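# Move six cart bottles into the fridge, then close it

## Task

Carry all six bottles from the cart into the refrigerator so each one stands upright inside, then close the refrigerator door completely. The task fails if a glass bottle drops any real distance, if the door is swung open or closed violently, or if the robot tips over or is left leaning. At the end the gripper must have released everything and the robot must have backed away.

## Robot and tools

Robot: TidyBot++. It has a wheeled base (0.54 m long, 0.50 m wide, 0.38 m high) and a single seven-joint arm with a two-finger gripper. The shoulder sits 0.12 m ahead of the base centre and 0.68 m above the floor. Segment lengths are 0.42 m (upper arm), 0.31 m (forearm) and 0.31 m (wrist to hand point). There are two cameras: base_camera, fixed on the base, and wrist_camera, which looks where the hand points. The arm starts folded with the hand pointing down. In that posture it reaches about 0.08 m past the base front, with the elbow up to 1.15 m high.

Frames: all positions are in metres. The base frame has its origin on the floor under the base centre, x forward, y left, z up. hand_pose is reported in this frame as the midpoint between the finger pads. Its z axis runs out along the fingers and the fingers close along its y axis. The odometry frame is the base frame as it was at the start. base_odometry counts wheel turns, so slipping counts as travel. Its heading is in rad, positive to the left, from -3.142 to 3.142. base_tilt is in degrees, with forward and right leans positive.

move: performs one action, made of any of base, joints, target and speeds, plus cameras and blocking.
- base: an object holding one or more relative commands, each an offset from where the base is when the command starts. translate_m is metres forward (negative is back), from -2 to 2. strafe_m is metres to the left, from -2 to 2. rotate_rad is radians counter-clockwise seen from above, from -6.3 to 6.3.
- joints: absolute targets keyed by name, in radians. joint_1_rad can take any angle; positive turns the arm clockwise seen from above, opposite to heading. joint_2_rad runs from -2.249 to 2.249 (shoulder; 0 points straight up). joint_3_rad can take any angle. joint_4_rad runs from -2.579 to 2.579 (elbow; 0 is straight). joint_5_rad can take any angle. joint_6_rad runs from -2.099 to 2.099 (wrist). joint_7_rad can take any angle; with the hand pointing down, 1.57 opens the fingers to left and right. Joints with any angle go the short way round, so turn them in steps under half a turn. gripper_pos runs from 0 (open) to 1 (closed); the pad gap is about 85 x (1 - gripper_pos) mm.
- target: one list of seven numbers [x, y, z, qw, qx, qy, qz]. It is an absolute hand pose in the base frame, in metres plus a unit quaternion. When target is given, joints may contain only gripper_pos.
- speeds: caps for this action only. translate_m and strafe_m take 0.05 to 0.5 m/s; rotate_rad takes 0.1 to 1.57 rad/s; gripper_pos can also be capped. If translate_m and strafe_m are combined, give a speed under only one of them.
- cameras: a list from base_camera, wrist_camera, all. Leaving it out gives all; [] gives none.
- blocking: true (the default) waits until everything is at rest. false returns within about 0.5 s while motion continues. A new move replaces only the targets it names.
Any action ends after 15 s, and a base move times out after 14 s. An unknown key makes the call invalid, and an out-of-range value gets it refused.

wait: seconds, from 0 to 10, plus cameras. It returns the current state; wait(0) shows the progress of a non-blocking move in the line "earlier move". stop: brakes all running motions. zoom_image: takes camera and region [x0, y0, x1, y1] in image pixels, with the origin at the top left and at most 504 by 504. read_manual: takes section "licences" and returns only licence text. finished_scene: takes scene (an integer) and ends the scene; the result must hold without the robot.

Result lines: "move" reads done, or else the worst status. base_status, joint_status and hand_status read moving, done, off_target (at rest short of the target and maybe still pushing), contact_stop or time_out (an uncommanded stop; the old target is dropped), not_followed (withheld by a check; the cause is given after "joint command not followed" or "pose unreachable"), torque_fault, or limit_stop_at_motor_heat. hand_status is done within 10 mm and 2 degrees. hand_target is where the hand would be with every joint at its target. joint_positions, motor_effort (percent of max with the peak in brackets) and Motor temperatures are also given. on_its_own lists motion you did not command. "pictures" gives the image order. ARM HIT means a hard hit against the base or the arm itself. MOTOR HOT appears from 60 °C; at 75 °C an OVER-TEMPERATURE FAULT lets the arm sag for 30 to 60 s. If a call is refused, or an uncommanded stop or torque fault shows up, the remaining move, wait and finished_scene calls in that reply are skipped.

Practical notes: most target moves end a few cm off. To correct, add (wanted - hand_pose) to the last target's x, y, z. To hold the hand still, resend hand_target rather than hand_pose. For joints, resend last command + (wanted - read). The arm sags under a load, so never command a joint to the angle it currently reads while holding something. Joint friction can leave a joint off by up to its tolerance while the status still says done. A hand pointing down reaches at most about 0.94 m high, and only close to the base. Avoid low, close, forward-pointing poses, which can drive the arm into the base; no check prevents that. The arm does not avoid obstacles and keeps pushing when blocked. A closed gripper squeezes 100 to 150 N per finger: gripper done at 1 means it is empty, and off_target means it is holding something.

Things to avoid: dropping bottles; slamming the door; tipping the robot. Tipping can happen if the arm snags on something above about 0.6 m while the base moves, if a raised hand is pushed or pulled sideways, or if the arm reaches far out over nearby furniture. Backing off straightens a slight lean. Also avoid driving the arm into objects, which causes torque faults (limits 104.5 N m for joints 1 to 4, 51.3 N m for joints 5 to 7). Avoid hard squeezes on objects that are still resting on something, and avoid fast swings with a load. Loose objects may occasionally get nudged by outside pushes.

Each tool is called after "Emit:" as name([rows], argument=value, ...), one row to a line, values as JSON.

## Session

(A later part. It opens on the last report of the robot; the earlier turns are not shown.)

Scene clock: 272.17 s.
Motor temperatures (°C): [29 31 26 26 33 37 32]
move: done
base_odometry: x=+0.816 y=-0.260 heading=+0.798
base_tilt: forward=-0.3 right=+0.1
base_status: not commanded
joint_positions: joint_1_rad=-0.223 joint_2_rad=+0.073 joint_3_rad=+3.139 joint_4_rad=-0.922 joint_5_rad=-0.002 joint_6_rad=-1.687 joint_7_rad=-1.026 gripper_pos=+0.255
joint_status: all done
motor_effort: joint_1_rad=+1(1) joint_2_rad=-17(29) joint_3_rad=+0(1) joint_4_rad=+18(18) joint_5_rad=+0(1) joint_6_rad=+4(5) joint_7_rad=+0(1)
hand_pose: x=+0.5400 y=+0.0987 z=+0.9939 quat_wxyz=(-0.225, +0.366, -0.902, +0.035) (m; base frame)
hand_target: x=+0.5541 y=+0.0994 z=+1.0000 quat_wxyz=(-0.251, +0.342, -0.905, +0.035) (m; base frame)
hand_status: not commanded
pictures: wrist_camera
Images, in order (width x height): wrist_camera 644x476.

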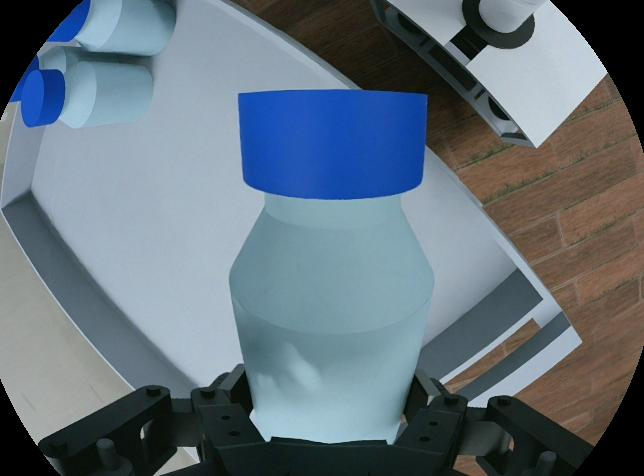

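Emit:
move(base={"translate_m": -0.479, "strafe_m": 0.122}, joints={"joint_7_rad": 1.57}, speeds={"translate_m": 0.3}, cameras=["wrist_camera"])

Emit:
move(base={"rotate_rad": 1.237}, joints={"joint_1_rad": 0.11, "joint_2_rad": 0.14, "joint_4_rad": -1.16, "joint_6_rad": -0.73}, cameras=["wrist_camera"])

Scene clock: 276.77 s.
Motor temperatures (°C): [29 31 26 26 33 37 32]
move: done
base_odometry: x=+0.394 y=-0.517 heading=+0.798
base_tilt: forward=-0.3 right=+0.1
base_status: done
joint_positions: joint_1_rad=-0.223 joint_2_rad=+0.072 joint_3_rad=+3.139 joint_4_rad=-0.923 joint_5_rad=-0.002 joint_6_rad=-1.680 joint_7_rad=+1.524 gripper_pos=+0.255
joint_status: all done
motor_effort: joint_1_rad=+1(2) joint_2_rad=-18(22) joint_3_rad=+0(2) joint_4_rad=+18(19) joint_5_rad=+0(1) joint_6_rad=+4(6) joint_7_rad=+0(2)
hand_pose: x=+0.5414 y=+0.0990 z=+0.9944 quat_wxyz=(-0.032, +0.969, +0.087, +0.228) (m; base frame)
hand_target: x=+0.5541 y=+0.0994 z=+1.0000 quat_wxyz=(-0.028, +0.962, +0.107, +0.251) (m; base frame)
hand_status: not commanded
pictures: wrist_camera
Images, in order (width x height): wrist_camera 644x476.

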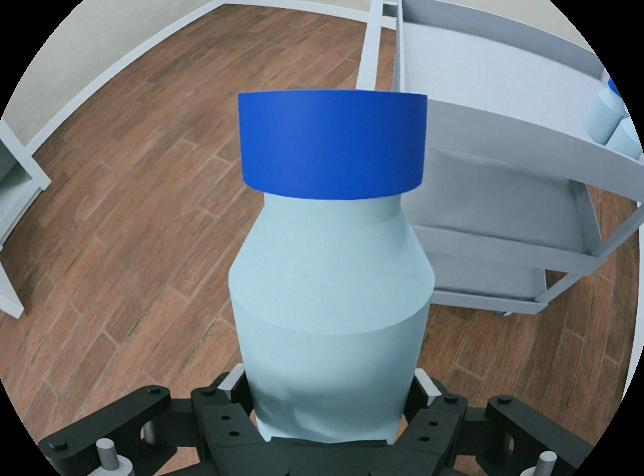

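Scene clock: 279.10 s.
Motor temperatures (°C): [29 31 26 26 33 37 32]
move: done
base_odometry: x=+0.394 y=-0.517 heading=+2.034
base_tilt: forward=-0.3 right=+0.1
base_status: done
joint_positions: joint_1_rad=+0.103 joint_2_rad=+0.148 joint_3_rad=+3.135 joint_4_rad=-1.160 joint_5_rad=-0.002 joint_6_rad=-0.797 joint_7_rad=+1.525 gripper_pos=+0.255
joint_status: all done
motor_effort: joint_1_rad=+0(4) joint_2_rad=-25(30) joint_3_rad=+0(3) joint_4_rad=+23(24) joint_5_rad=+0(2) joint_6_rad=+10(10) joint_7_rad=+0(1)
hand_pose: x=+0.7498 y=-0.0594 z=+1.0208 quat_wxyz=(+0.011, +0.867, -0.062, +0.495) (m; base frame)
hand_target: x=+0.7560 y=-0.0681 z=+1.0446 quat_wxyz=(+0.028, +0.848, -0.046, +0.527) (m; base frame)
hand_status: not commanded
pictures: wrist_camera
Images, in order (width x height): wrist_camera 644x476.

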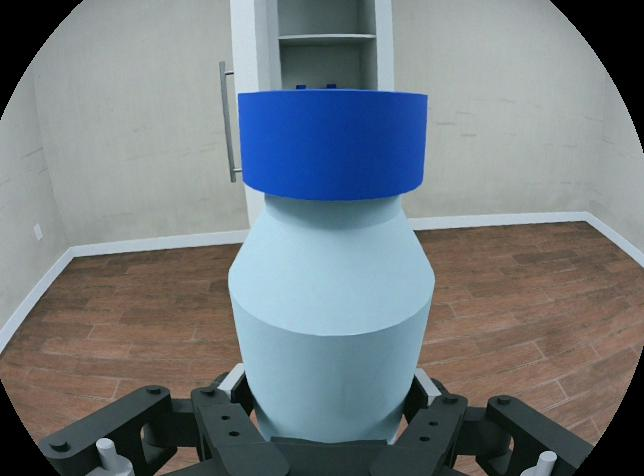

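Emit:
move(base={"translate_m": 1.401, "strafe_m": -0.378}, joints={"joint_2_rad": 0.14, "joint_4_rad": -1.16, "joint_6_rad": -0.665, "joint_7_rad": 1.6})

Scene clock: 284.17 s.
Motor temperatures (°C): [29 31 26 26 33 37 32]
move: done
base_odometry: x=+0.105 y=+0.905 heading=+2.036
base_tilt: forward=-0.3 right=+0.1
base_status: done
joint_positions: joint_1_rad=+0.103 joint_2_rad=+0.148 joint_3_rad=+3.135 joint_4_rad=-1.164 joint_5_rad=-0.002 joint_6_rad=-0.722 joint_7_rad=+1.560 gripper_pos=+0.255
joint_status: all done
motor_effort: joint_1_rad=+1(3) joint_2_rad=-26(29) joint_3_rad=+0(1) joint_4_rad=+23(25) joint_5_rad=+0(1) joint_6_rad=+10(12) joint_7_rad=+0(1)
hand_pose: x=+0.7606 y=-0.0606 z=+1.0393 quat_wxyz=(+0.021, +0.849, -0.046, +0.526) (m; base frame)
hand_target: x=+0.7643 y=-0.0690 z=+1.0630 quat_wxyz=(+0.038, +0.831, -0.033, +0.554) (m; base frame)
hand_status: not commanded
pictures: base_camera, wrist_camera
Images, in order (width x height): base_camera 644x364, wrist_camera 644x476.

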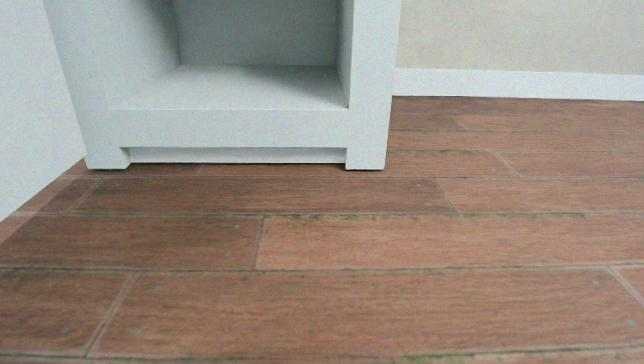

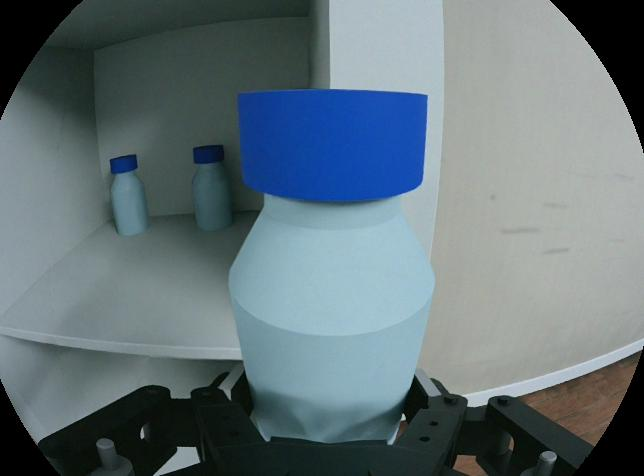

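Emit:
zoom_image(camera="wrist_camera", region=[180, 0, 500, 240])

Scaled by 1.575.

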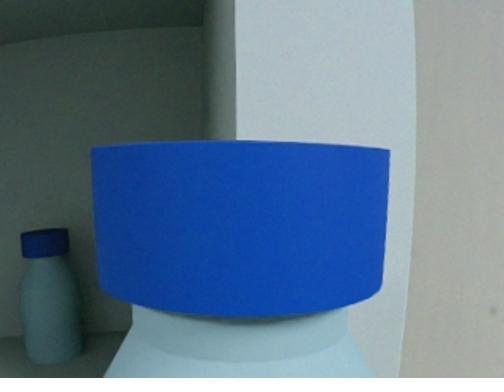

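Emit:
move(joints={"joint_1_rad": -0.06})

Scene clock: 292.43 s.
Motor temperatures (°C): [29 31 26 26 33 37 32]
move: done
base_odometry: x=+0.105 y=+0.905 heading=+2.036
base_tilt: forward=-0.3 right=+0.1
base_status: not commanded
joint_positions: joint_1_rad=-0.059 joint_2_rad=+0.148 joint_3_rad=+3.135 joint_4_rad=-1.164 joint_5_rad=-0.002 joint_6_rad=-0.722 joint_7_rad=+1.560 gripper_pos=+0.255
joint_status: all done
motor_effort: joint_1_rad=+0(3) joint_2_rad=-26(27) joint_3_rad=+0(2) joint_4_rad=+23(23) joint_5_rad=-1(1) joint_6_rad=+10(10) joint_7_rad=+0(1)
hand_pose: x=+0.7620 y=+0.0434 z=+1.0393 quat_wxyz=(-0.021, +0.850, +0.023, +0.526) (m; base frame)
hand_target: x=+0.7667 y=+0.0412 z=+1.0630 quat_wxyz=(-0.009, +0.831, +0.038, +0.555) (m; base frame)
hand_status: not commanded
pictures: base_camera, wrist_camera
Images, in order (width x height): base_camera 644x364, wrist_camera 644x476.

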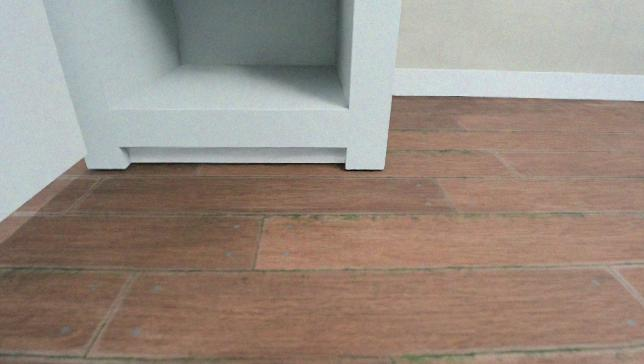

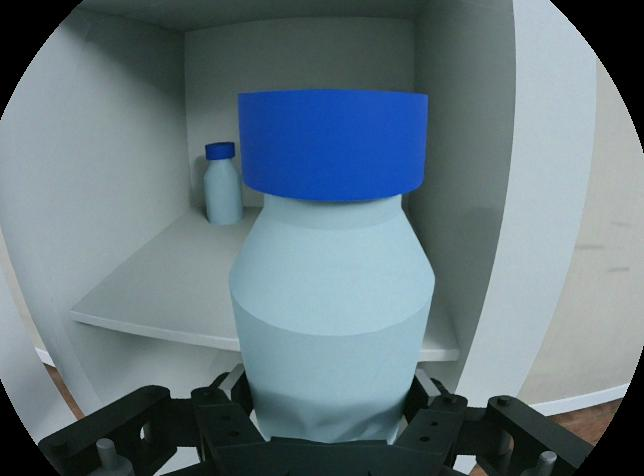

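Emit:
move(base={"translate_m": 0.36}, speeds={"translate_m": 0.2})

Scene clock: 296.67 s.
Motor temperatures (°C): [29 31 26 26 33 37 32]
move: done
base_odometry: x=-0.056 y=+1.227 heading=+2.035
base_tilt: forward=-0.3 right=+0.1
base_status: done
joint_positions: joint_1_rad=-0.059 joint_2_rad=+0.148 joint_3_rad=+3.135 joint_4_rad=-1.164 joint_5_rad=-0.002 joint_6_rad=-0.721 joint_7_rad=+1.560 gripper_pos=+0.255
joint_status: not commanded
motor_effort: joint_1_rad=+0(3) joint_2_rad=-25(29) joint_3_rad=+0(2) joint_4_rad=+23(24) joint_5_rad=+0(1) joint_6_rad=+10(11) joint_7_rad=+0(1)
hand_pose: x=+0.7619 y=+0.0436 z=+1.0394 quat_wxyz=(-0.021, +0.850, +0.023, +0.526) (m; base frame)
hand_target: x=+0.7667 y=+0.0412 z=+1.0630 quat_wxyz=(-0.009, +0.831, +0.038, +0.555) (m; base frame)
hand_status: not commanded
pictures: base_camera, wrist_camera
Images, in order (width x height): base_camera 644x364, wrist_camera 644x476.

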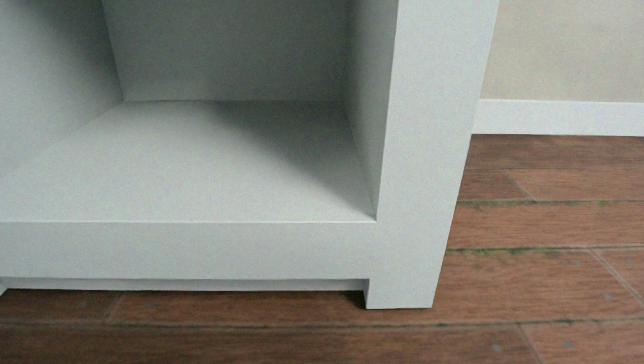

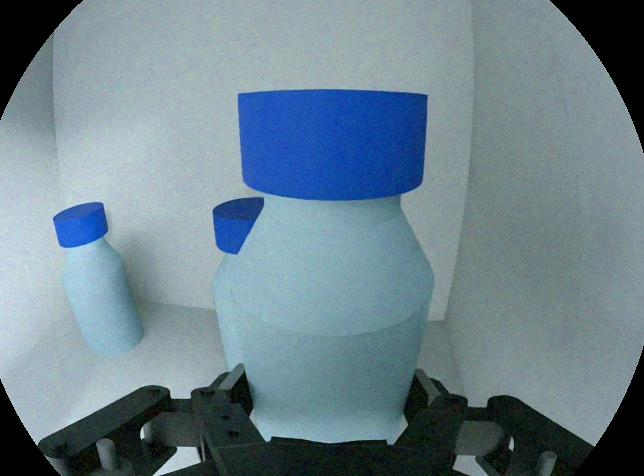

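Emit:
move(joints={"joint_2_rad": 0.125, "joint_4_rad": -1.34, "joint_6_rad": -0.51}, cameras=["wrist_camera"])

Scene clock: 298.87 s.
Motor temperatures (°C): [29 31 26 26 33 37 32]
move: done
base_odometry: x=-0.056 y=+1.227 heading=+2.035
base_tilt: forward=-0.3 right=+0.1
base_status: not commanded
joint_positions: joint_1_rad=-0.059 joint_2_rad=+0.148 joint_3_rad=+3.135 joint_4_rad=-1.343 joint_5_rad=-0.002 joint_6_rad=-0.577 joint_7_rad=+1.560 gripper_pos=+0.255
joint_status: all done
motor_effort: joint_1_rad=+1(1) joint_2_rad=-26(28) joint_3_rad=+0(1) joint_4_rad=+23(25) joint_5_rad=+0(1) joint_6_rad=+9(11) joint_7_rad=+0(1)
hand_pose: x=+0.7663 y=+0.0439 z=+0.9743 quat_wxyz=(-0.021, +0.859, +0.023, +0.511) (m; base frame)
hand_target: x=+0.7689 y=+0.0414 z=+1.0101 quat_wxyz=(-0.009, +0.834, +0.038, +0.551) (m; base frame)
hand_status: not commanded
pictures: wrist_camera
Images, in order (width x height): wrist_camera 644x476.

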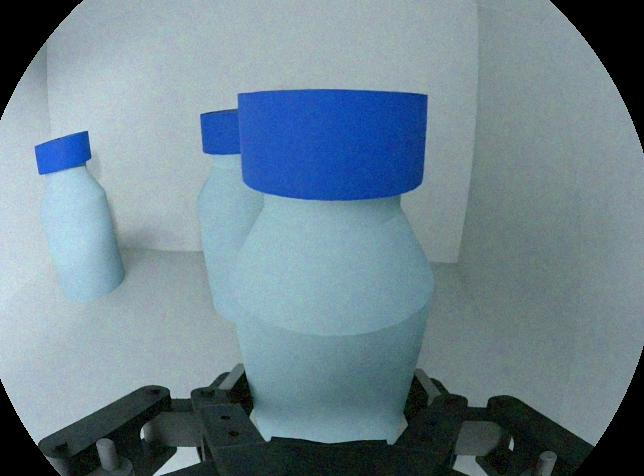

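Emit:
move(joints={"joint_4_rad": -1.375, "joint_6_rad": -0.44}, cameras=[])

Emit:
move(joints={"joint_4_rad": -1.405, "joint_6_rad": -0.42}, cameras=["wrist_camera"])

Scene clock: 300.13 s.
Motor temperatures (°C): [29 31 26 26 33 37 32]
move: done
base_odometry: x=-0.056 y=+1.227 heading=+2.035
base_tilt: forward=-0.3 right=+0.1
base_status: not commanded
joint_positions: joint_1_rad=-0.059 joint_2_rad=+0.148 joint_3_rad=+3.135 joint_4_rad=-1.376 joint_5_rad=-0.002 joint_6_rad=-0.501 joint_7_rad=+1.560 gripper_pos=+0.255
joint_status: all done
motor_effort: joint_1_rad=+1(1) joint_2_rad=-27(27) joint_3_rad=+0(1) joint_4_rad=+24(25) joint_5_rad=+0(1) joint_6_rad=+10(11) joint_7_rad=+0(1)
hand_pose: x=+0.7731 y=+0.0443 z=+0.9759 quat_wxyz=(-0.021, +0.848, +0.023, +0.529) (m; base frame)
hand_target: x=+0.7740 y=+0.0417 z=+1.0092 quat_wxyz=(-0.009, +0.824, +0.037, +0.565) (m; base frame)
hand_status: not commanded
pictures: none
No camera images: "cameras" was empty.

Scene clock: 300.80 s.
Motor temperatures (°C): [29 31 26 26 33 37 32]
move: done
base_odometry: x=-0.056 y=+1.227 heading=+2.035
base_tilt: forward=-0.3 right=+0.1
base_status: not commanded
joint_positions: joint_1_rad=-0.059 joint_2_rad=+0.147 joint_3_rad=+3.135 joint_4_rad=-1.406 joint_5_rad=-0.002 joint_6_rad=-0.482 joint_7_rad=+1.560 gripper_pos=+0.255
joint_status: all done
motor_effort: joint_1_rad=+1(1) joint_2_rad=-26(28) joint_3_rad=+0(0) joint_4_rad=+23(25) joint_5_rad=+0(1) joint_6_rad=+10(10) joint_7_rad=+0(1)
hand_pose: x=+0.7716 y=+0.0442 z=+0.9639 quat_wxyz=(-0.021, +0.851, +0.023, +0.525) (m; base frame)
hand_target: x=+0.7734 y=+0.0416 z=+0.9969 quat_wxyz=(-0.009, +0.827, +0.038, +0.561) (m; base frame)
hand_status: not commanded
pictures: wrist_camera
Images, in order (width x height): wrist_camera 644x476.

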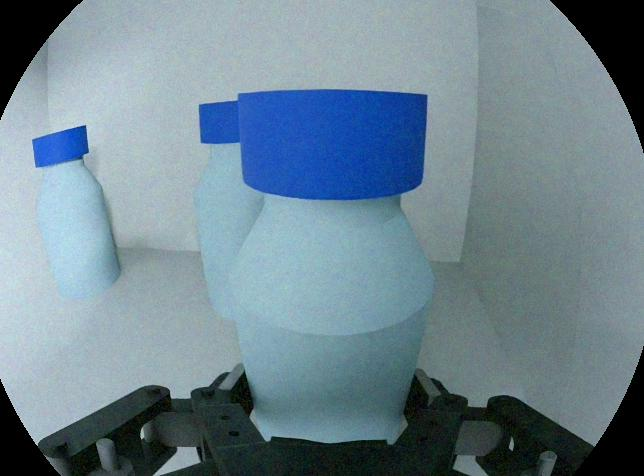

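Emit:
move(joints={"joint_4_rad": -1.43, "joint_6_rad": -0.395}, cameras=[])

Emit:
move(joints={"joint_4_rad": -1.45, "joint_6_rad": -0.375}, cameras=[])

Emit:
move(joints={"joint_4_rad": -1.47, "joint_6_rad": -0.355}, cameras=["wrist_camera"])

Scene clock: 301.80 s.
Motor temperatures (°C): [29 31 26 26 33 37 32]
move: done
base_odometry: x=-0.056 y=+1.227 heading=+2.035
base_tilt: forward=-0.3 right=+0.1
base_status: not commanded
joint_positions: joint_1_rad=-0.059 joint_2_rad=+0.143 joint_3_rad=+3.135 joint_4_rad=-1.425 joint_5_rad=-0.002 joint_6_rad=-0.453 joint_7_rad=+1.560 gripper_pos=+0.255
joint_status: all done
motor_effort: joint_1_rad=+1(1) joint_2_rad=-25(26) joint_3_rad=+0(0) joint_4_rad=+22(24) joint_5_rad=+0(1) joint_6_rad=+9(10) joint_7_rad=+0(1)
hand_pose: x=+0.7722 y=+0.0442 z=+0.9639 quat_wxyz=(-0.021, +0.847, +0.023, +0.531) (m; base frame)
hand_target: x=+0.7736 y=+0.0417 z=+0.9890 quat_wxyz=(-0.009, +0.827, +0.038, +0.561) (m; base frame)
hand_status: not commanded
pictures: none
No camera images: "cameras" was empty.

Scene clock: 302.37 s.
Motor temperatures (°C): [29 31 26 26 33 37 32]
move: done
base_odometry: x=-0.056 y=+1.227 heading=+2.035
base_tilt: forward=-0.3 right=+0.1
base_status: not commanded
joint_positions: joint_1_rad=-0.059 joint_2_rad=+0.139 joint_3_rad=+3.135 joint_4_rad=-1.440 joint_5_rad=-0.002 joint_6_rad=-0.429 joint_7_rad=+1.560 gripper_pos=+0.255
joint_status: all done
motor_effort: joint_1_rad=+0(1) joint_2_rad=-23(25) joint_3_rad=+0(1) joint_4_rad=+22(22) joint_5_rad=+0(1) joint_6_rad=+9(10) joint_7_rad=+0(1)
hand_pose: x=+0.7721 y=+0.0442 z=+0.9640 quat_wxyz=(-0.022, +0.843, +0.022, +0.536) (m; base frame)
hand_target: x=+0.7737 y=+0.0417 z=+0.9827 quat_wxyz=(-0.009, +0.827, +0.038, +0.561) (m; base frame)
hand_status: not commanded
pictures: none
No camera images: "cameras" was empty.

Scene clock: 302.93 s.
Motor temperatures (°C): [29 31 26 26 33 37 32]
move: done
base_odometry: x=-0.056 y=+1.227 heading=+2.035
base_tilt: forward=-0.3 right=+0.1
base_status: not commanded
joint_positions: joint_1_rad=-0.059 joint_2_rad=+0.135 joint_3_rad=+3.135 joint_4_rad=-1.456 joint_5_rad=-0.002 joint_6_rad=-0.405 joint_7_rad=+1.560 gripper_pos=+0.255
joint_status: all done
motor_effort: joint_1_rad=+0(1) joint_2_rad=-22(24) joint_3_rad=+0(1) joint_4_rad=+21(22) joint_5_rad=+0(1) joint_6_rad=+9(9) joint_7_rad=+0(1)
hand_pose: x=+0.7719 y=+0.0442 z=+0.9642 quat_wxyz=(-0.022, +0.840, +0.022, +0.542) (m; base frame)
hand_target: x=+0.7736 y=+0.0417 z=+0.9765 quat_wxyz=(-0.009, +0.827, +0.038, +0.561) (m; base frame)
hand_status: not commanded
pictures: wrist_camera
Images, in order (width x height): wrist_camera 644x476.

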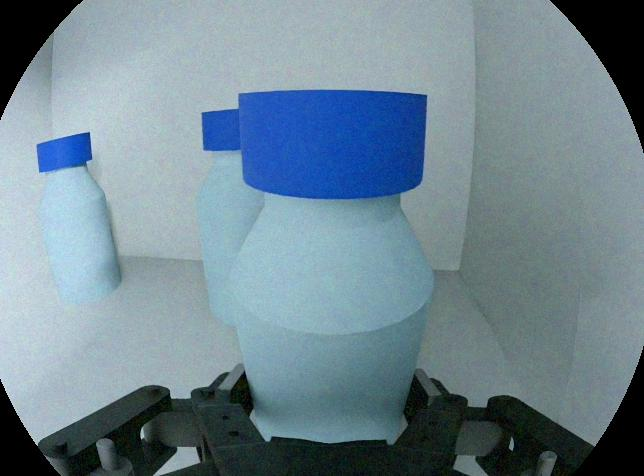

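Emit:
zoom_image(camera="wrist_camera", region=[20, 60, 440, 460])

Scaled by 1.200.

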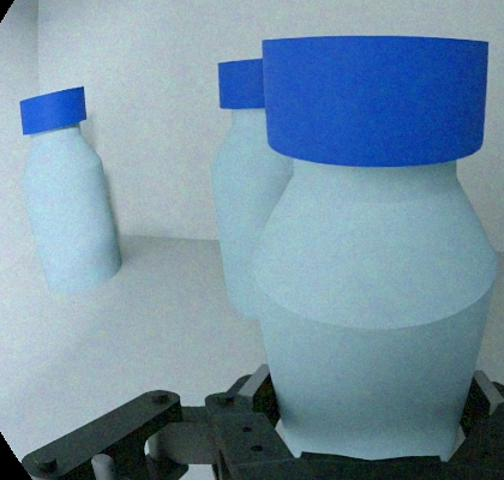

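Emit:
move(joints={"joint_4_rad": -1.455, "joint_6_rad": -0.40}, cameras=[])

Emit:
move(joints={"gripper_pos": 0.22}, cameras=["wrist_camera"])

Scene clock: 308.00 s.
Motor temperatures (°C): [29 31 26 26 33 37 32]
move: done
base_odometry: x=-0.056 y=+1.227 heading=+2.035
base_tilt: forward=-0.3 right=+0.1
base_status: not commanded
joint_positions: joint_1_rad=-0.059 joint_2_rad=+0.135 joint_3_rad=+3.135 joint_4_rad=-1.456 joint_5_rad=-0.002 joint_6_rad=-0.406 joint_7_rad=+1.560 gripper_pos=+0.255
joint_status: all done
motor_effort: joint_1_rad=+0(1) joint_2_rad=-23(23) joint_3_rad=+0(1) joint_4_rad=+20(22) joint_5_rad=-1(1) joint_6_rad=+7(9) joint_7_rad=+0(1)
hand_pose: x=+0.7718 y=+0.0442 z=+0.9642 quat_wxyz=(-0.022, +0.840, +0.022, +0.542) (m; base frame)
hand_target: x=+0.7701 y=+0.0414 z=+0.9725 quat_wxyz=(-0.009, +0.835, +0.038, +0.549) (m; base frame)
hand_status: not commanded
pictures: none
No camera images: "cameras" was empty.

Scene clock: 308.67 s.
Motor temperatures (°C): [29 31 26 26 33 37 32]
move: done
base_odometry: x=-0.056 y=+1.227 heading=+2.035
base_tilt: forward=-0.3 right=+0.1
base_status: not commanded
joint_positions: joint_1_rad=-0.059 joint_2_rad=+0.135 joint_3_rad=+3.135 joint_4_rad=-1.456 joint_5_rad=-0.002 joint_6_rad=-0.406 joint_7_rad=+1.560 gripper_pos=+0.219
joint_status: all done
motor_effort: joint_1_rad=+0(1) joint_2_rad=-24(25) joint_3_rad=+0(1) joint_4_rad=+21(23) joint_5_rad=+0(1) joint_6_rad=+8(9) joint_7_rad=+0(1)
hand_pose: x=+0.7717 y=+0.0442 z=+0.9639 quat_wxyz=(-0.022, +0.840, +0.022, +0.541) (m; base frame)
hand_target: x=+0.7701 y=+0.0414 z=+0.9725 quat_wxyz=(-0.009, +0.835, +0.038, +0.549) (m; base frame)
hand_status: not commanded
pictures: wrist_camera
Images, in order (width x height): wrist_camera 644x476.

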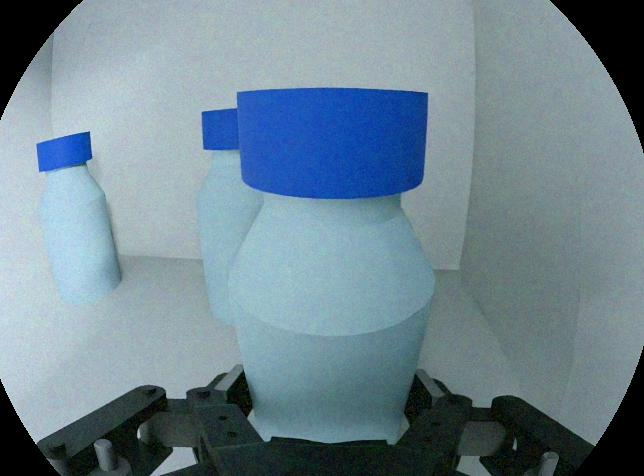

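Emit:
move(joints={"gripper_pos": 0.05}, cameras=["wrist_camera"])

Emit:
move(base={"translate_m": -0.12}, speeds={"translate_m": 0.08}, cameras=["wrist_camera"])

Scene clock: 309.70 s.
Motor temperatures (°C): [29 31 26 26 33 37 32]
move: done
base_odometry: x=-0.056 y=+1.227 heading=+2.035
base_tilt: forward=-0.3 right=+0.1
base_status: not commanded
joint_positions: joint_1_rad=-0.059 joint_2_rad=+0.131 joint_3_rad=+3.135 joint_4_rad=-1.456 joint_5_rad=-0.002 joint_6_rad=-0.406 joint_7_rad=+1.560 gripper_pos=+0.050
joint_status: all done
motor_effort: joint_1_rad=+1(1) joint_2_rad=-23(25) joint_3_rad=+0(1) joint_4_rad=+21(22) joint_5_rad=+0(1) joint_6_rad=+7(9) joint_7_rad=+0(1)
hand_pose: x=+0.7708 y=+0.0441 z=+0.9660 quat_wxyz=(-0.022, +0.839, +0.022, +0.543) (m; base frame)
hand_target: x=+0.7701 y=+0.0414 z=+0.9725 quat_wxyz=(-0.009, +0.835, +0.038, +0.549) (m; base frame)
hand_status: not commanded
pictures: wrist_camera
Images, in order (width x height): wrist_camera 644x476.

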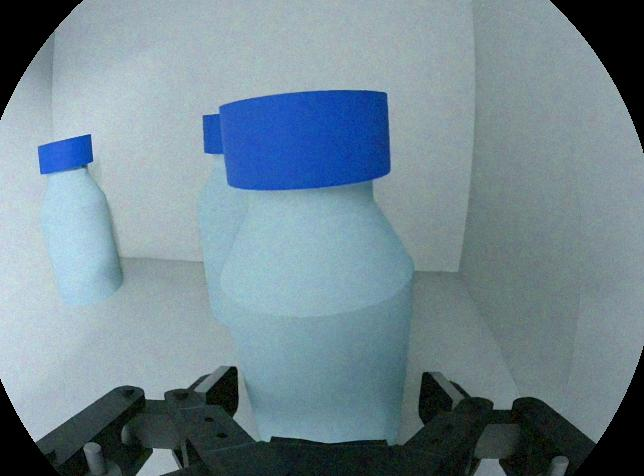

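Scene clock: 311.67 s.
Motor temperatures (°C): [29 31 26 26 33 37 32]
move: done
base_odometry: x=-0.002 y=+1.120 heading=+2.035
base_tilt: forward=-0.3 right=+0.1
base_status: done
joint_positions: joint_1_rad=-0.059 joint_2_rad=+0.123 joint_3_rad=+3.135 joint_4_rad=-1.456 joint_5_rad=-0.002 joint_6_rad=-0.406 joint_7_rad=+1.560 gripper_pos=+0.050
joint_status: not commanded
motor_effort: joint_1_rad=+1(2) joint_2_rad=-22(27) joint_3_rad=+0(1) joint_4_rad=+21(21) joint_5_rad=+0(1) joint_6_rad=+7(8) joint_7_rad=+0(1)
hand_pose: x=+0.7684 y=+0.0440 z=+0.9713 quat_wxyz=(-0.022, +0.837, +0.022, +0.546) (m; base frame)
hand_target: x=+0.7701 y=+0.0414 z=+0.9725 quat_wxyz=(-0.009, +0.835, +0.038, +0.549) (m; base frame)
hand_status: not commanded
pictures: wrist_camera
Images, in order (width x height): wrist_camera 644x476.

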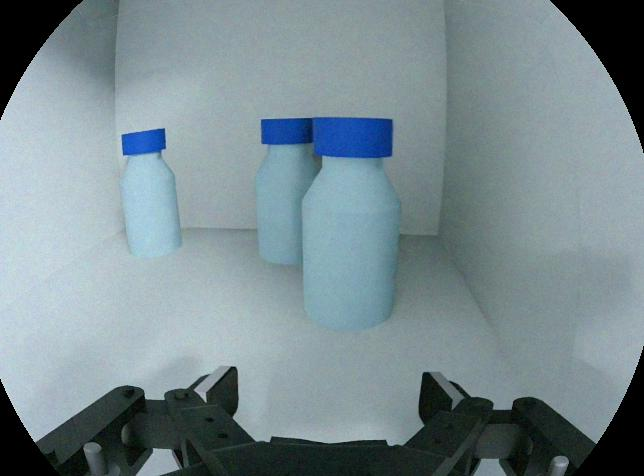

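Emit:
move(base={"translate_m": -0.535}, speeds={"translate_m": 0.35}, cameras=["wrist_camera"])

Emit:
move(base={"translate_m": -1.108, "strafe_m": 0.221, "rotate_rad": -1.235}, joints={"joint_1_rad": 0, "joint_2_rad": -0.1, "joint_4_rad": -1.2, "joint_6_rad": -1.4}, cameras=[])

Emit:
move(base={"translate_m": 0.14, "strafe_m": -0.32}, joints={"joint_1_rad": 0, "joint_2_rad": 0.2, "joint_4_rad": -0.64, "joint_6_rad": -2.03}, cameras=["wrist_camera"])

Scene clock: 315.60 s.
Motor temperatures (°C): [29 31 26 26 33 37 32]
move: done
base_odometry: x=+0.238 y=+0.642 heading=+2.036
base_tilt: forward=-0.3 right=+0.1
base_status: done
joint_positions: joint_1_rad=-0.059 joint_2_rad=+0.118 joint_3_rad=+3.135 joint_4_rad=-1.456 joint_5_rad=-0.002 joint_6_rad=-0.406 joint_7_rad=+1.560 gripper_pos=+0.050
joint_status: not commanded
motor_effort: joint_1_rad=+0(1) joint_2_rad=-22(27) joint_3_rad=+0(1) joint_4_rad=+21(21) joint_5_rad=+0(1) joint_6_rad=+7(8) joint_7_rad=+0(1)
hand_pose: x=+0.7670 y=+0.0439 z=+0.9746 quat_wxyz=(-0.022, +0.836, +0.022, +0.548) (m; base frame)
hand_target: x=+0.7701 y=+0.0414 z=+0.9725 quat_wxyz=(-0.009, +0.835, +0.038, +0.549) (m; base frame)
hand_status: not commanded
pictures: wrist_camera
Images, in order (width x height): wrist_camera 644x476.

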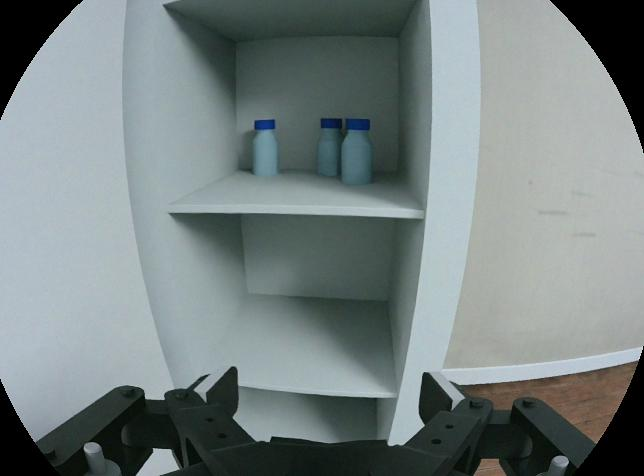

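Scene clock: 319.47 s.
Motor temperatures (°C): [29 31 26 26 33 37 32]
move: done
base_odometry: x=+0.537 y=-0.448 heading=+0.800
base_tilt: forward=-0.3 right=+0.1
base_status: done
joint_positions: joint_1_rad=-0.004 joint_2_rad=-0.104 joint_3_rad=+3.136 joint_4_rad=-1.233 joint_5_rad=-0.002 joint_6_rad=-1.344 joint_7_rad=+1.560 gripper_pos=+0.050
joint_status: all done
motor_effort: joint_1_rad=+0(5) joint_2_rad=-11(27) joint_3_rad=+1(3) joint_4_rad=+18(22) joint_5_rad=-1(2) joint_6_rad=+5(8) joint_7_rad=+0(1)
hand_pose: x=+0.5525 y=+0.0065 z=+0.9900 quat_wxyz=(-0.004, +0.945, +0.000, +0.328) (m; base frame)
hand_target: x=+0.5434 y=+0.0021 z=+0.9937 quat_wxyz=(+0.004, +0.949, +0.015, +0.315) (m; base frame)
hand_status: not commanded
pictures: none
No camera images: "cameras" was empty.

Scene clock: 321.60 s.
Motor temperatures (°C): [29 31 26 27 33 37 32]
move: done
base_odometry: x=+0.865 y=-0.571 heading=+0.799
base_tilt: forward=-0.3 right=+0.1
base_status: done
joint_positions: joint_1_rad=+0.000 joint_2_rad=+0.179 joint_3_rad=+3.136 joint_4_rad=-0.675 joint_5_rad=-0.002 joint_6_rad=-1.976 joint_7_rad=+1.560 gripper_pos=+0.050
joint_status: all done
motor_effort: joint_1_rad=+1(2) joint_2_rad=-17(20) joint_3_rad=+0(2) joint_4_rad=+14(18) joint_5_rad=+0(1) joint_6_rad=+2(6) joint_7_rad=+0(1)
hand_pose: x=+0.5264 y=+0.0039 z=+1.0061 quat_wxyz=(-0.003, +0.988, -0.002, +0.155) (m; base frame)
hand_target: x=+0.5202 y=+0.0019 z=+1.0041 quat_wxyz=(+0.002, +0.991, +0.015, +0.135) (m; base frame)
hand_status: not commanded
pictures: wrist_camera
Images, in order (width x height): wrist_camera 644x476.

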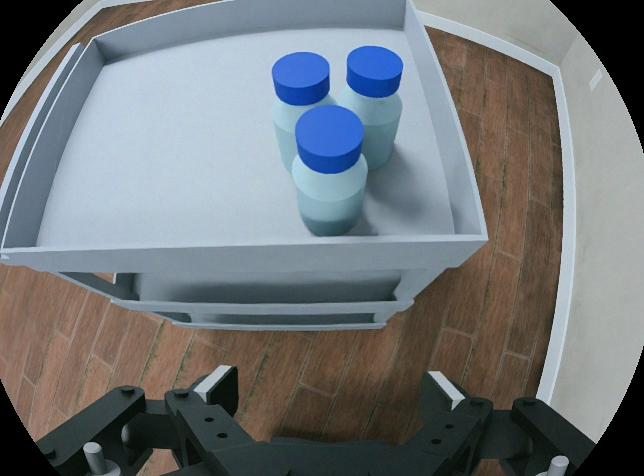

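Emit:
move(base={"translate_m":0.03}, joints={"joint_1_rad":0,"joint_2_rad":-0.112,"joint_3_rad":3.14,"joint_4_rad":-1.647,"joint_5_rad":0,"joint_6_rad":-0.734,"joint_7_rad":1.57,"gripper_pos":0.12}, cameras=["wrist_camera"])

Scene clock: 328.10 s.
Motor temperatures (°C): [29 31 26 26 33 37 32]
move: done
base_odometry: x=+0.886 y=-0.549 heading=+0.799
base_tilt: forward=-0.3 right=+0.1
base_status: done
joint_positions: joint_1_rad=+0.000 joint_2_rad=-0.100 joint_3_rad=+3.136 joint_4_rad=-1.627 joint_5_rad=-0.002 joint_6_rad=-0.784 joint_7_rad=+1.560 gripper_pos=+0.120
joint_status: all done
motor_effort: joint_1_rad=+0(2) joint_2_rad=-14(22) joint_3_rad=+0(2) joint_4_rad=+20(21) joint_5_rad=+0(1) joint_6_rad=+5(7) joint_7_rad=+1(1)
hand_pose: x=+0.6207 y=+0.0048 z=+0.9045 quat_wxyz=(-0.004, +0.915, -0.002, +0.404) (m; base frame)
hand_target: x=+0.6246 y=+0.0022 z=+0.9111 quat_wxyz=(+0.000, +0.906, +0.000, +0.423) (m; base frame)
hand_status: not commanded
pictures: wrist_camera
Images, in order (width x height): wrist_camera 644x476.

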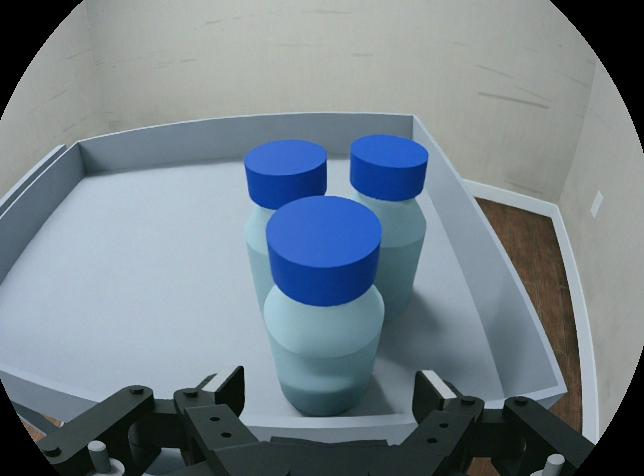

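Emit:
move(joints={"joint_2_rad":0.0,"joint_4_rad":-1.62,"joint_6_rad":-0.68}, cameras=["wrist_camera"])

Emit:
move(joints={"joint_2_rad":0.07,"joint_4_rad":-1.585,"joint_6_rad":-0.65}, cameras=["wrist_camera"])

Scene clock: 329.47 s.
Motor temperatures (°C): [29 31 26 26 33 37 32]
move: done
base_odometry: x=+0.886 y=-0.549 heading=+0.799
base_tilt: forward=-0.3 right=+0.1
base_status: not commanded
joint_positions: joint_1_rad=+0.000 joint_2_rad=-0.013 joint_3_rad=+3.136 joint_4_rad=-1.627 joint_5_rad=-0.002 joint_6_rad=-0.729 joint_7_rad=+1.560 gripper_pos=+0.120
joint_status: all done
motor_effort: joint_1_rad=+0(2) joint_2_rad=-16(19) joint_3_rad=+0(1) joint_4_rad=+19(21) joint_5_rad=+0(1) joint_6_rad=+5(6) joint_7_rad=+0(1)
hand_pose: x=+0.6507 y=+0.0048 z=+0.8719 quat_wxyz=(-0.004, +0.921, -0.003, +0.389) (m; base frame)
hand_target: x=+0.6651 y=+0.0022 z=+0.8797 quat_wxyz=(+0.000, +0.913, +0.000, +0.408) (m; base frame)
hand_status: not commanded
pictures: wrist_camera
Images, in order (width x height): wrist_camera 644x476.

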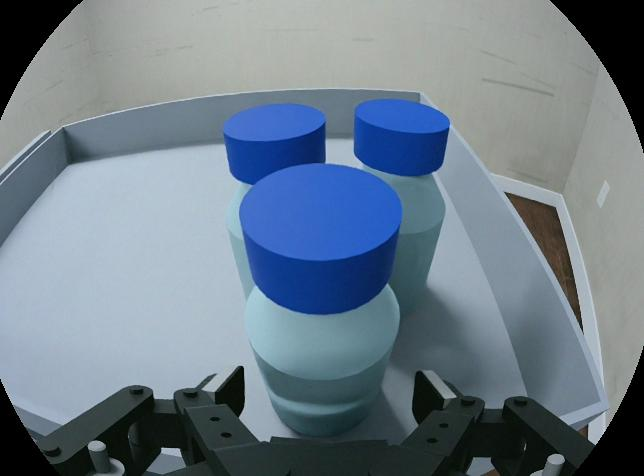

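Scene clock: 330.33 s.
Motor temperatures (°C): [29 31 26 26 33 37 32]
move: done
base_odometry: x=+0.886 y=-0.549 heading=+0.799
base_tilt: forward=-0.3 right=+0.1
base_status: not commanded
joint_positions: joint_1_rad=-0.001 joint_2_rad=+0.049 joint_3_rad=+3.136 joint_4_rad=-1.616 joint_5_rad=-0.002 joint_6_rad=-0.698 joint_7_rad=+1.560 gripper_pos=+0.120
joint_status: all done
motor_effort: joint_1_rad=+1(3) joint_2_rad=-19(20) joint_3_rad=+1(2) joint_4_rad=+19(21) joint_5_rad=-1(1) joint_6_rad=+6(6) joint_7_rad=+0(1)
hand_pose: x=+0.6711 y=+0.0053 z=+0.8506 quat_wxyz=(-0.004, +0.925, -0.002, +0.379) (m; base frame)
hand_target: x=+0.6927 y=+0.0022 z=+0.8665 quat_wxyz=(-0.001, +0.914, +0.000, +0.406) (m; base frame)
hand_status: not commanded
pictures: wrist_camera
Images, in order (width x height): wrist_camera 644x476.

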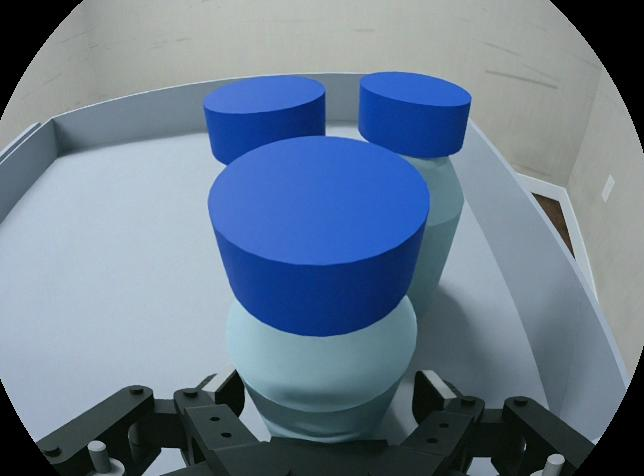

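Emit:
move(joints={"joint_1_rad":-0.01,"joint_2_rad":0.15,"joint_4_rad":-1.545,"joint_6_rad":-0.62}, cameras=["wrist_camera"])

Scene clock: 331.70 s.
Motor temperatures (°C): [29 31 26 27 33 37 32]
move: done
base_odometry: x=+0.886 y=-0.549 heading=+0.799
base_tilt: forward=-0.3 right=+0.1
base_status: not commanded
joint_positions: joint_1_rad=-0.002 joint_2_rad=+0.108 joint_3_rad=+3.136 joint_4_rad=-1.576 joint_5_rad=-0.002 joint_6_rad=-0.668 joint_7_rad=+1.560 gripper_pos=+0.120
joint_status: all done
motor_effort: joint_1_rad=+0(2) joint_2_rad=-17(19) joint_3_rad=+1(2) joint_4_rad=+19(20) joint_5_rad=+0(1) joint_6_rad=+6(7) joint_7_rad=+0(1)
hand_pose: x=+0.6975 y=+0.0059 z=+0.8456 quat_wxyz=(-0.005, +0.923, -0.002, +0.385) (m; base frame)
hand_target: x=+0.7227 y=+0.0083 z=+0.8481 quat_wxyz=(-0.003, +0.916, +0.005, +0.402) (m; base frame)
hand_status: not commanded
pictures: wrist_camera
Images, in order (width x height): wrist_camera 644x476.

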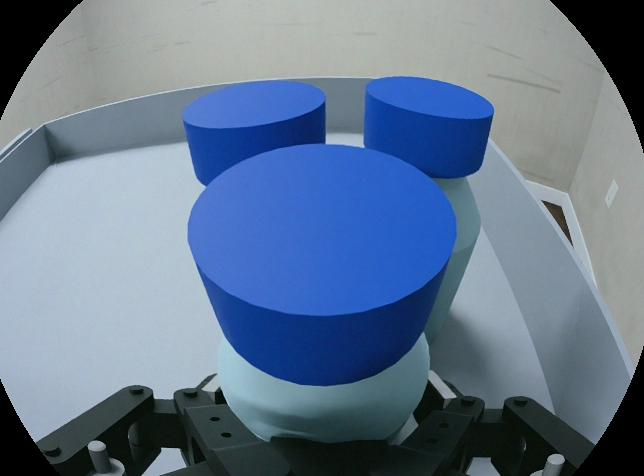

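Emit:
move(joints={"gripper_pos":0.4}, cameras=["wrist_camera"])

Emit:
move(joints={"joint_2_rad":0.08,"joint_4_rad":-1.30,"joint_6_rad":-0.94,"gripper_pos":0.5}, cameras=["wrist_camera"])

Scene clock: 332.77 s.
Motor temperatures (°C): [29 31 26 27 33 37 32]
move: off_target
base_odometry: x=+0.886 y=-0.549 heading=+0.799
base_tilt: forward=-0.3 right=+0.1
base_status: not commanded
joint_positions: joint_1_rad=-0.004 joint_2_rad=+0.109 joint_3_rad=+3.136 joint_4_rad=-1.575 joint_5_rad=-0.002 joint_6_rad=-0.667 joint_7_rad=+1.560 gripper_pos=+0.238
joint_status: gripper_pos off_target (ended at +0.238, target +0.400)
motor_effort: joint_1_rad=+1(3) joint_2_rad=-17(20) joint_3_rad=+0(2) joint_4_rad=+19(20) joint_5_rad=-1(2) joint_6_rad=+7(7) joint_7_rad=+0(1)
hand_pose: x=+0.6984 y=+0.0073 z=+0.8461 quat_wxyz=(-0.005, +0.923, -0.001, +0.386) (m; base frame)
hand_target: x=+0.7227 y=+0.0083 z=+0.8481 quat_wxyz=(-0.003, +0.916, +0.005, +0.402) (m; base frame)
hand_status: not commanded
pictures: wrist_camera
Images, in order (width x height): wrist_camera 644x476.

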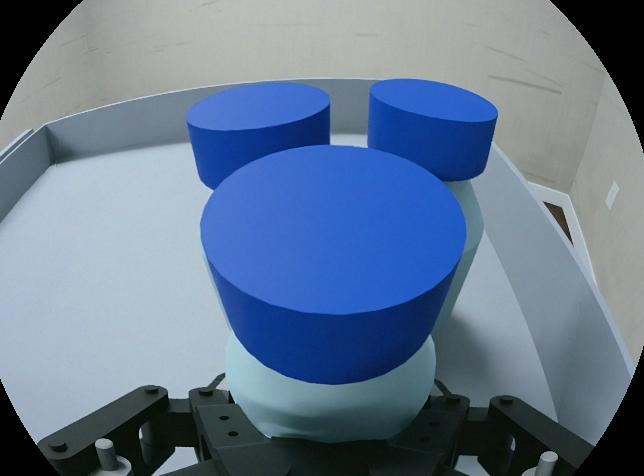

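Scene clock: 334.33 s.
Motor temperatures (°C): [29 31 26 27 33 37 32]
move: off_target
base_odometry: x=+0.886 y=-0.549 heading=+0.799
base_tilt: forward=-0.3 right=+0.1
base_status: not commanded
joint_positions: joint_1_rad=-0.004 joint_2_rad=+0.103 joint_3_rad=+3.136 joint_4_rad=-1.361 joint_5_rad=-0.002 joint_6_rad=-0.894 joint_7_rad=+1.560 gripper_pos=+0.238
joint_status: gripper_pos off_target (ended at +0.238, target +0.500); the others done
motor_effort: joint_1_rad=+1(1) joint_2_rad=-25(27) joint_3_rad=+0(1) joint_4_rad=+24(26) joint_5_rad=+0(1) joint_6_rad=+8(10) joint_7_rad=+0(1)
hand_pose: x=+0.6944 y=+0.0073 z=+0.9137 quat_wxyz=(-0.005, +0.924, -0.001, +0.382) (m; base frame)
hand_target: x=+0.6892 y=+0.0079 z=+0.9488 quat_wxyz=(-0.003, +0.917, +0.005, +0.399) (m; base frame)
hand_status: not commanded
pictures: wrist_camera
Images, in order (width x height): wrist_camera 644x476.

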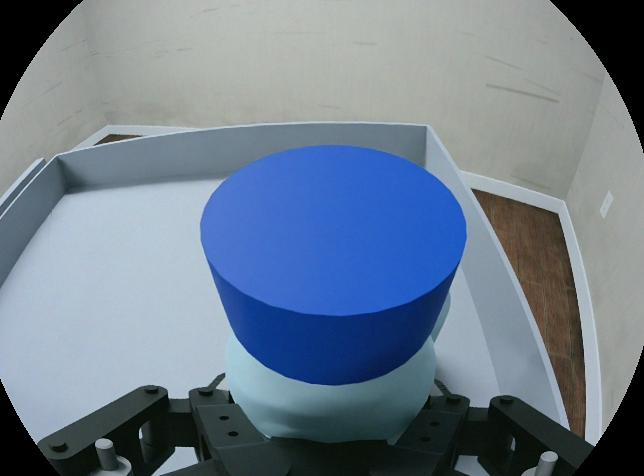

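Emit:
move(joints={"joint_1_rad":0,"joint_2_rad":0.06,"joint_4_rad":-1.10,"joint_6_rad":-1.14}, cameras=["wrist_camera"])

Emit:
move(base={"translate_m":-0.32,"strafe_m":0.374}, speeds={"translate_m":0.3}, cameras=["wrist_camera"])

Emit:
move(base={"rotate_rad":1.236}, speeds={"rotate_rad":0.8}, joints={"joint_2_rad":0.0,"joint_4_rad":-1.10,"joint_6_rad":-1.18}, cameras=["wrist_camera"])

Scene clock: 336.63 s.
Motor temperatures (°C): [29 31 26 27 33 37 32]
move: done
base_odometry: x=+0.886 y=-0.549 heading=+0.799
base_tilt: forward=-0.3 right=+0.1
base_status: not commanded
joint_positions: joint_1_rad=-0.004 joint_2_rad=+0.085 joint_3_rad=+3.136 joint_4_rad=-1.161 joint_5_rad=-0.002 joint_6_rad=-1.093 joint_7_rad=+1.560 gripper_pos=+0.238
joint_status: all done
motor_effort: joint_1_rad=+1(2) joint_2_rad=-23(27) joint_3_rad=+1(1) joint_4_rad=+23(25) joint_5_rad=+0(1) joint_6_rad=+8(10) joint_7_rad=+0(1)
hand_pose: x=+0.6764 y=+0.0072 z=+0.9849 quat_wxyz=(-0.005, +0.921, +0.000, +0.390) (m; base frame)
hand_target: x=+0.6646 y=+0.0022 z=+1.0200 quat_wxyz=(-0.001, +0.913, +0.000, +0.409) (m; base frame)
hand_status: not commanded
pictures: wrist_camera
Images, in order (width x height): wrist_camera 644x476.

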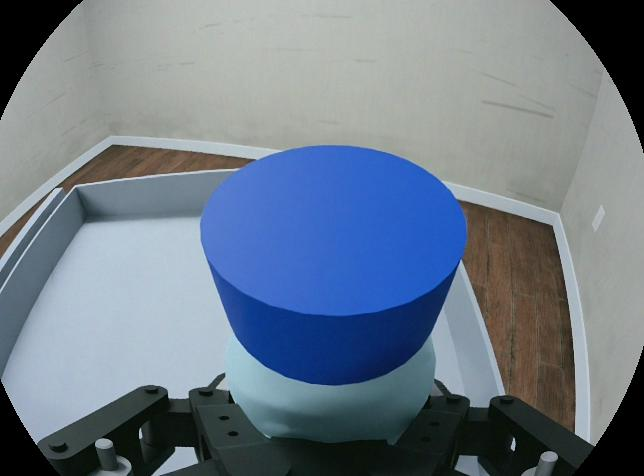

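Scene clock: 339.30 s.
Motor temperatures (°C): [29 31 26 27 33 37 32]
move: done
base_odometry: x=+0.394 y=-0.518 heading=+0.799
base_tilt: forward=-0.3 right=+0.1
base_status: done
joint_positions: joint_1_rad=-0.001 joint_2_rad=+0.083 joint_3_rad=+3.136 joint_4_rad=-1.161 joint_5_rad=-0.002 joint_6_rad=-1.098 joint_7_rad=+1.560 gripper_pos=+0.238
joint_status: not commanded
motor_effort: joint_1_rad=+1(3) joint_2_rad=-23(27) joint_3_rad=+0(3) joint_4_rad=+23(23) joint_5_rad=+0(2) joint_6_rad=+9(10) joint_7_rad=+0(1)
hand_pose: x=+0.6748 y=+0.0056 z=+0.9853 quat_wxyz=(-0.005, +0.921, -0.002, +0.390) (m; base frame)
hand_target: x=+0.6646 y=+0.0022 z=+1.0200 quat_wxyz=(-0.001, +0.913, +0.000, +0.409) (m; base frame)
hand_status: not commanded
pictures: wrist_camera
Images, in order (width x height): wrist_camera 644x476.

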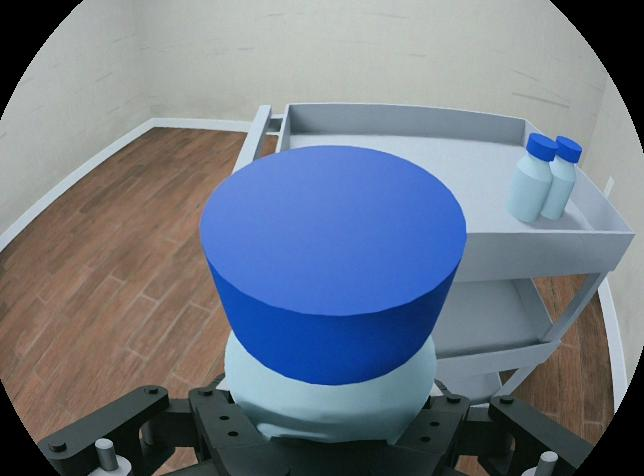

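Scene clock: 341.67 s.
Motor temperatures (°C): [29 31 26 27 33 37 32]
move: done
base_odometry: x=+0.394 y=-0.518 heading=+2.034
base_tilt: forward=-0.3 right=+0.1
base_status: done
joint_positions: joint_1_rad=-0.004 joint_2_rad=+0.028 joint_3_rad=+3.137 joint_4_rad=-1.158 joint_5_rad=-0.002 joint_6_rad=-1.136 joint_7_rad=+1.560 gripper_pos=+0.238
joint_status: all done
motor_effort: joint_1_rad=+0(4) joint_2_rad=-21(26) joint_3_rad=+0(3) joint_4_rad=+22(25) joint_5_rad=+0(3) joint_6_rad=+9(9) joint_7_rad=-1(1)
hand_pose: x=+0.6496 y=+0.0061 z=+1.0080 quat_wxyz=(-0.005, +0.917, -0.001, +0.399) (m; base frame)
hand_target: x=+0.6354 y=+0.0022 z=+1.0424 quat_wxyz=(+0.000, +0.909, +0.000, +0.418) (m; base frame)
hand_status: not commanded
pictures: wrist_camera
Images, in order (width x height): wrist_camera 644x476.

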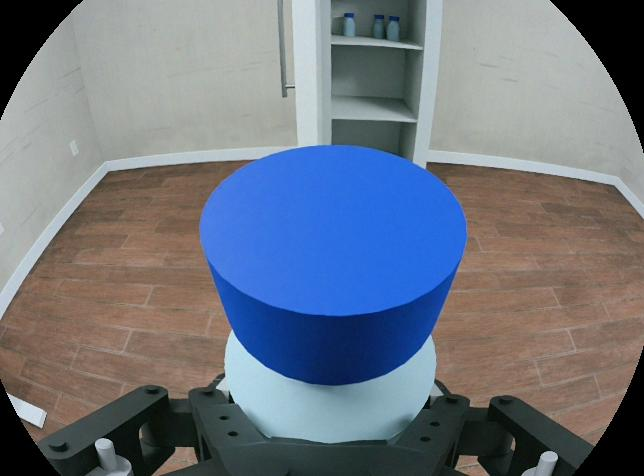

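Emit:
move(base={"translate_m":1.402,"strafe_m":-0.378}, speeds={"translate_m":0.45}, joints={"joint_1_rad":0.0,"joint_2_rad":0.05,"joint_4_rad":-1.05,"joint_6_rad":-1.22}, cameras=[])

Emit:
move(joints={"joint_1_rad":-0.305,"joint_2_rad":0.41,"joint_4_rad":-0.56,"joint_6_rad":-1.40}, cameras=["wrist_camera"])

Scene clock: 347.20 s.
Motor temperatures (°C): [29 31 26 27 33 37 32]
move: done
base_odometry: x=+0.106 y=+0.906 heading=+2.035
base_tilt: forward=-0.3 right=+0.1
base_status: done
joint_positions: joint_1_rad=-0.004 joint_2_rad=+0.057 joint_3_rad=+3.137 joint_4_rad=-1.110 joint_5_rad=-0.002 joint_6_rad=-1.180 joint_7_rad=+1.560 gripper_pos=+0.238
joint_status: all done
motor_effort: joint_1_rad=+1(2) joint_2_rad=-22(24) joint_3_rad=+0(2) joint_4_rad=+22(23) joint_5_rad=+0(1) joint_6_rad=+8(10) joint_7_rad=+0(1)
hand_pose: x=+0.6540 y=+0.0061 z=+1.0075 quat_wxyz=(-0.005, +0.922, -0.001, +0.387) (m; base frame)
hand_target: x=+0.6481 y=+0.0022 z=+1.0326 quat_wxyz=(-0.001, +0.917, +0.000, +0.399) (m; base frame)
hand_status: not commanded
pictures: none
No camera images: "cameras" was empty.

Scene clock: 348.93 s.
Motor temperatures (°C): [29 31 26 27 33 37 32]
move: off_target
base_odometry: x=+0.106 y=+0.906 heading=+2.035
base_tilt: forward=-0.3 right=+0.1
base_status: not commanded
joint_positions: joint_1_rad=-0.297 joint_2_rad=+0.409 joint_3_rad=+3.137 joint_4_rad=-0.625 joint_5_rad=-0.002 joint_6_rad=-1.353 joint_7_rad=+1.560 gripper_pos=+0.238
joint_status: joint_4_rad off_target (ended at -0.625, target -0.560); the others done
motor_effort: joint_1_rad=+1(3) joint_2_rad=-32(35) joint_3_rad=-1(1) joint_4_rad=+21(23) joint_5_rad=+0(1) joint_6_rad=+8(9) joint_7_rad=+0(1)
hand_pose: x=+0.7400 y=+0.1941 z=+1.0022 quat_wxyz=(-0.059, +0.920, +0.134, +0.364) (m; base frame)
hand_target: x=+0.7327 y=+0.1954 z=+1.0223 quat_wxyz=(-0.058, +0.916, +0.141, +0.372) (m; base frame)
hand_status: not commanded
pictures: wrist_camera
Images, in order (width x height): wrist_camera 644x476.

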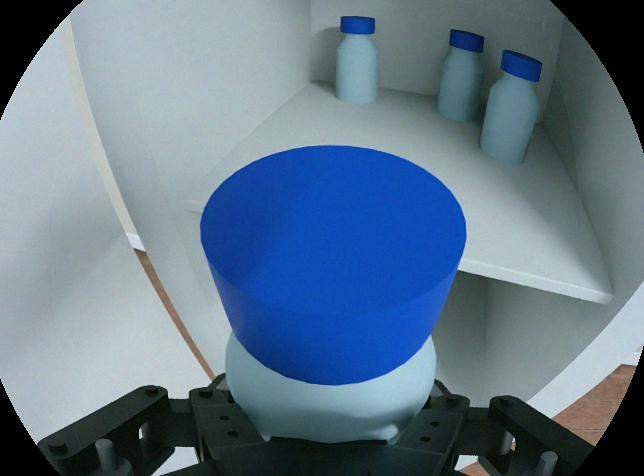

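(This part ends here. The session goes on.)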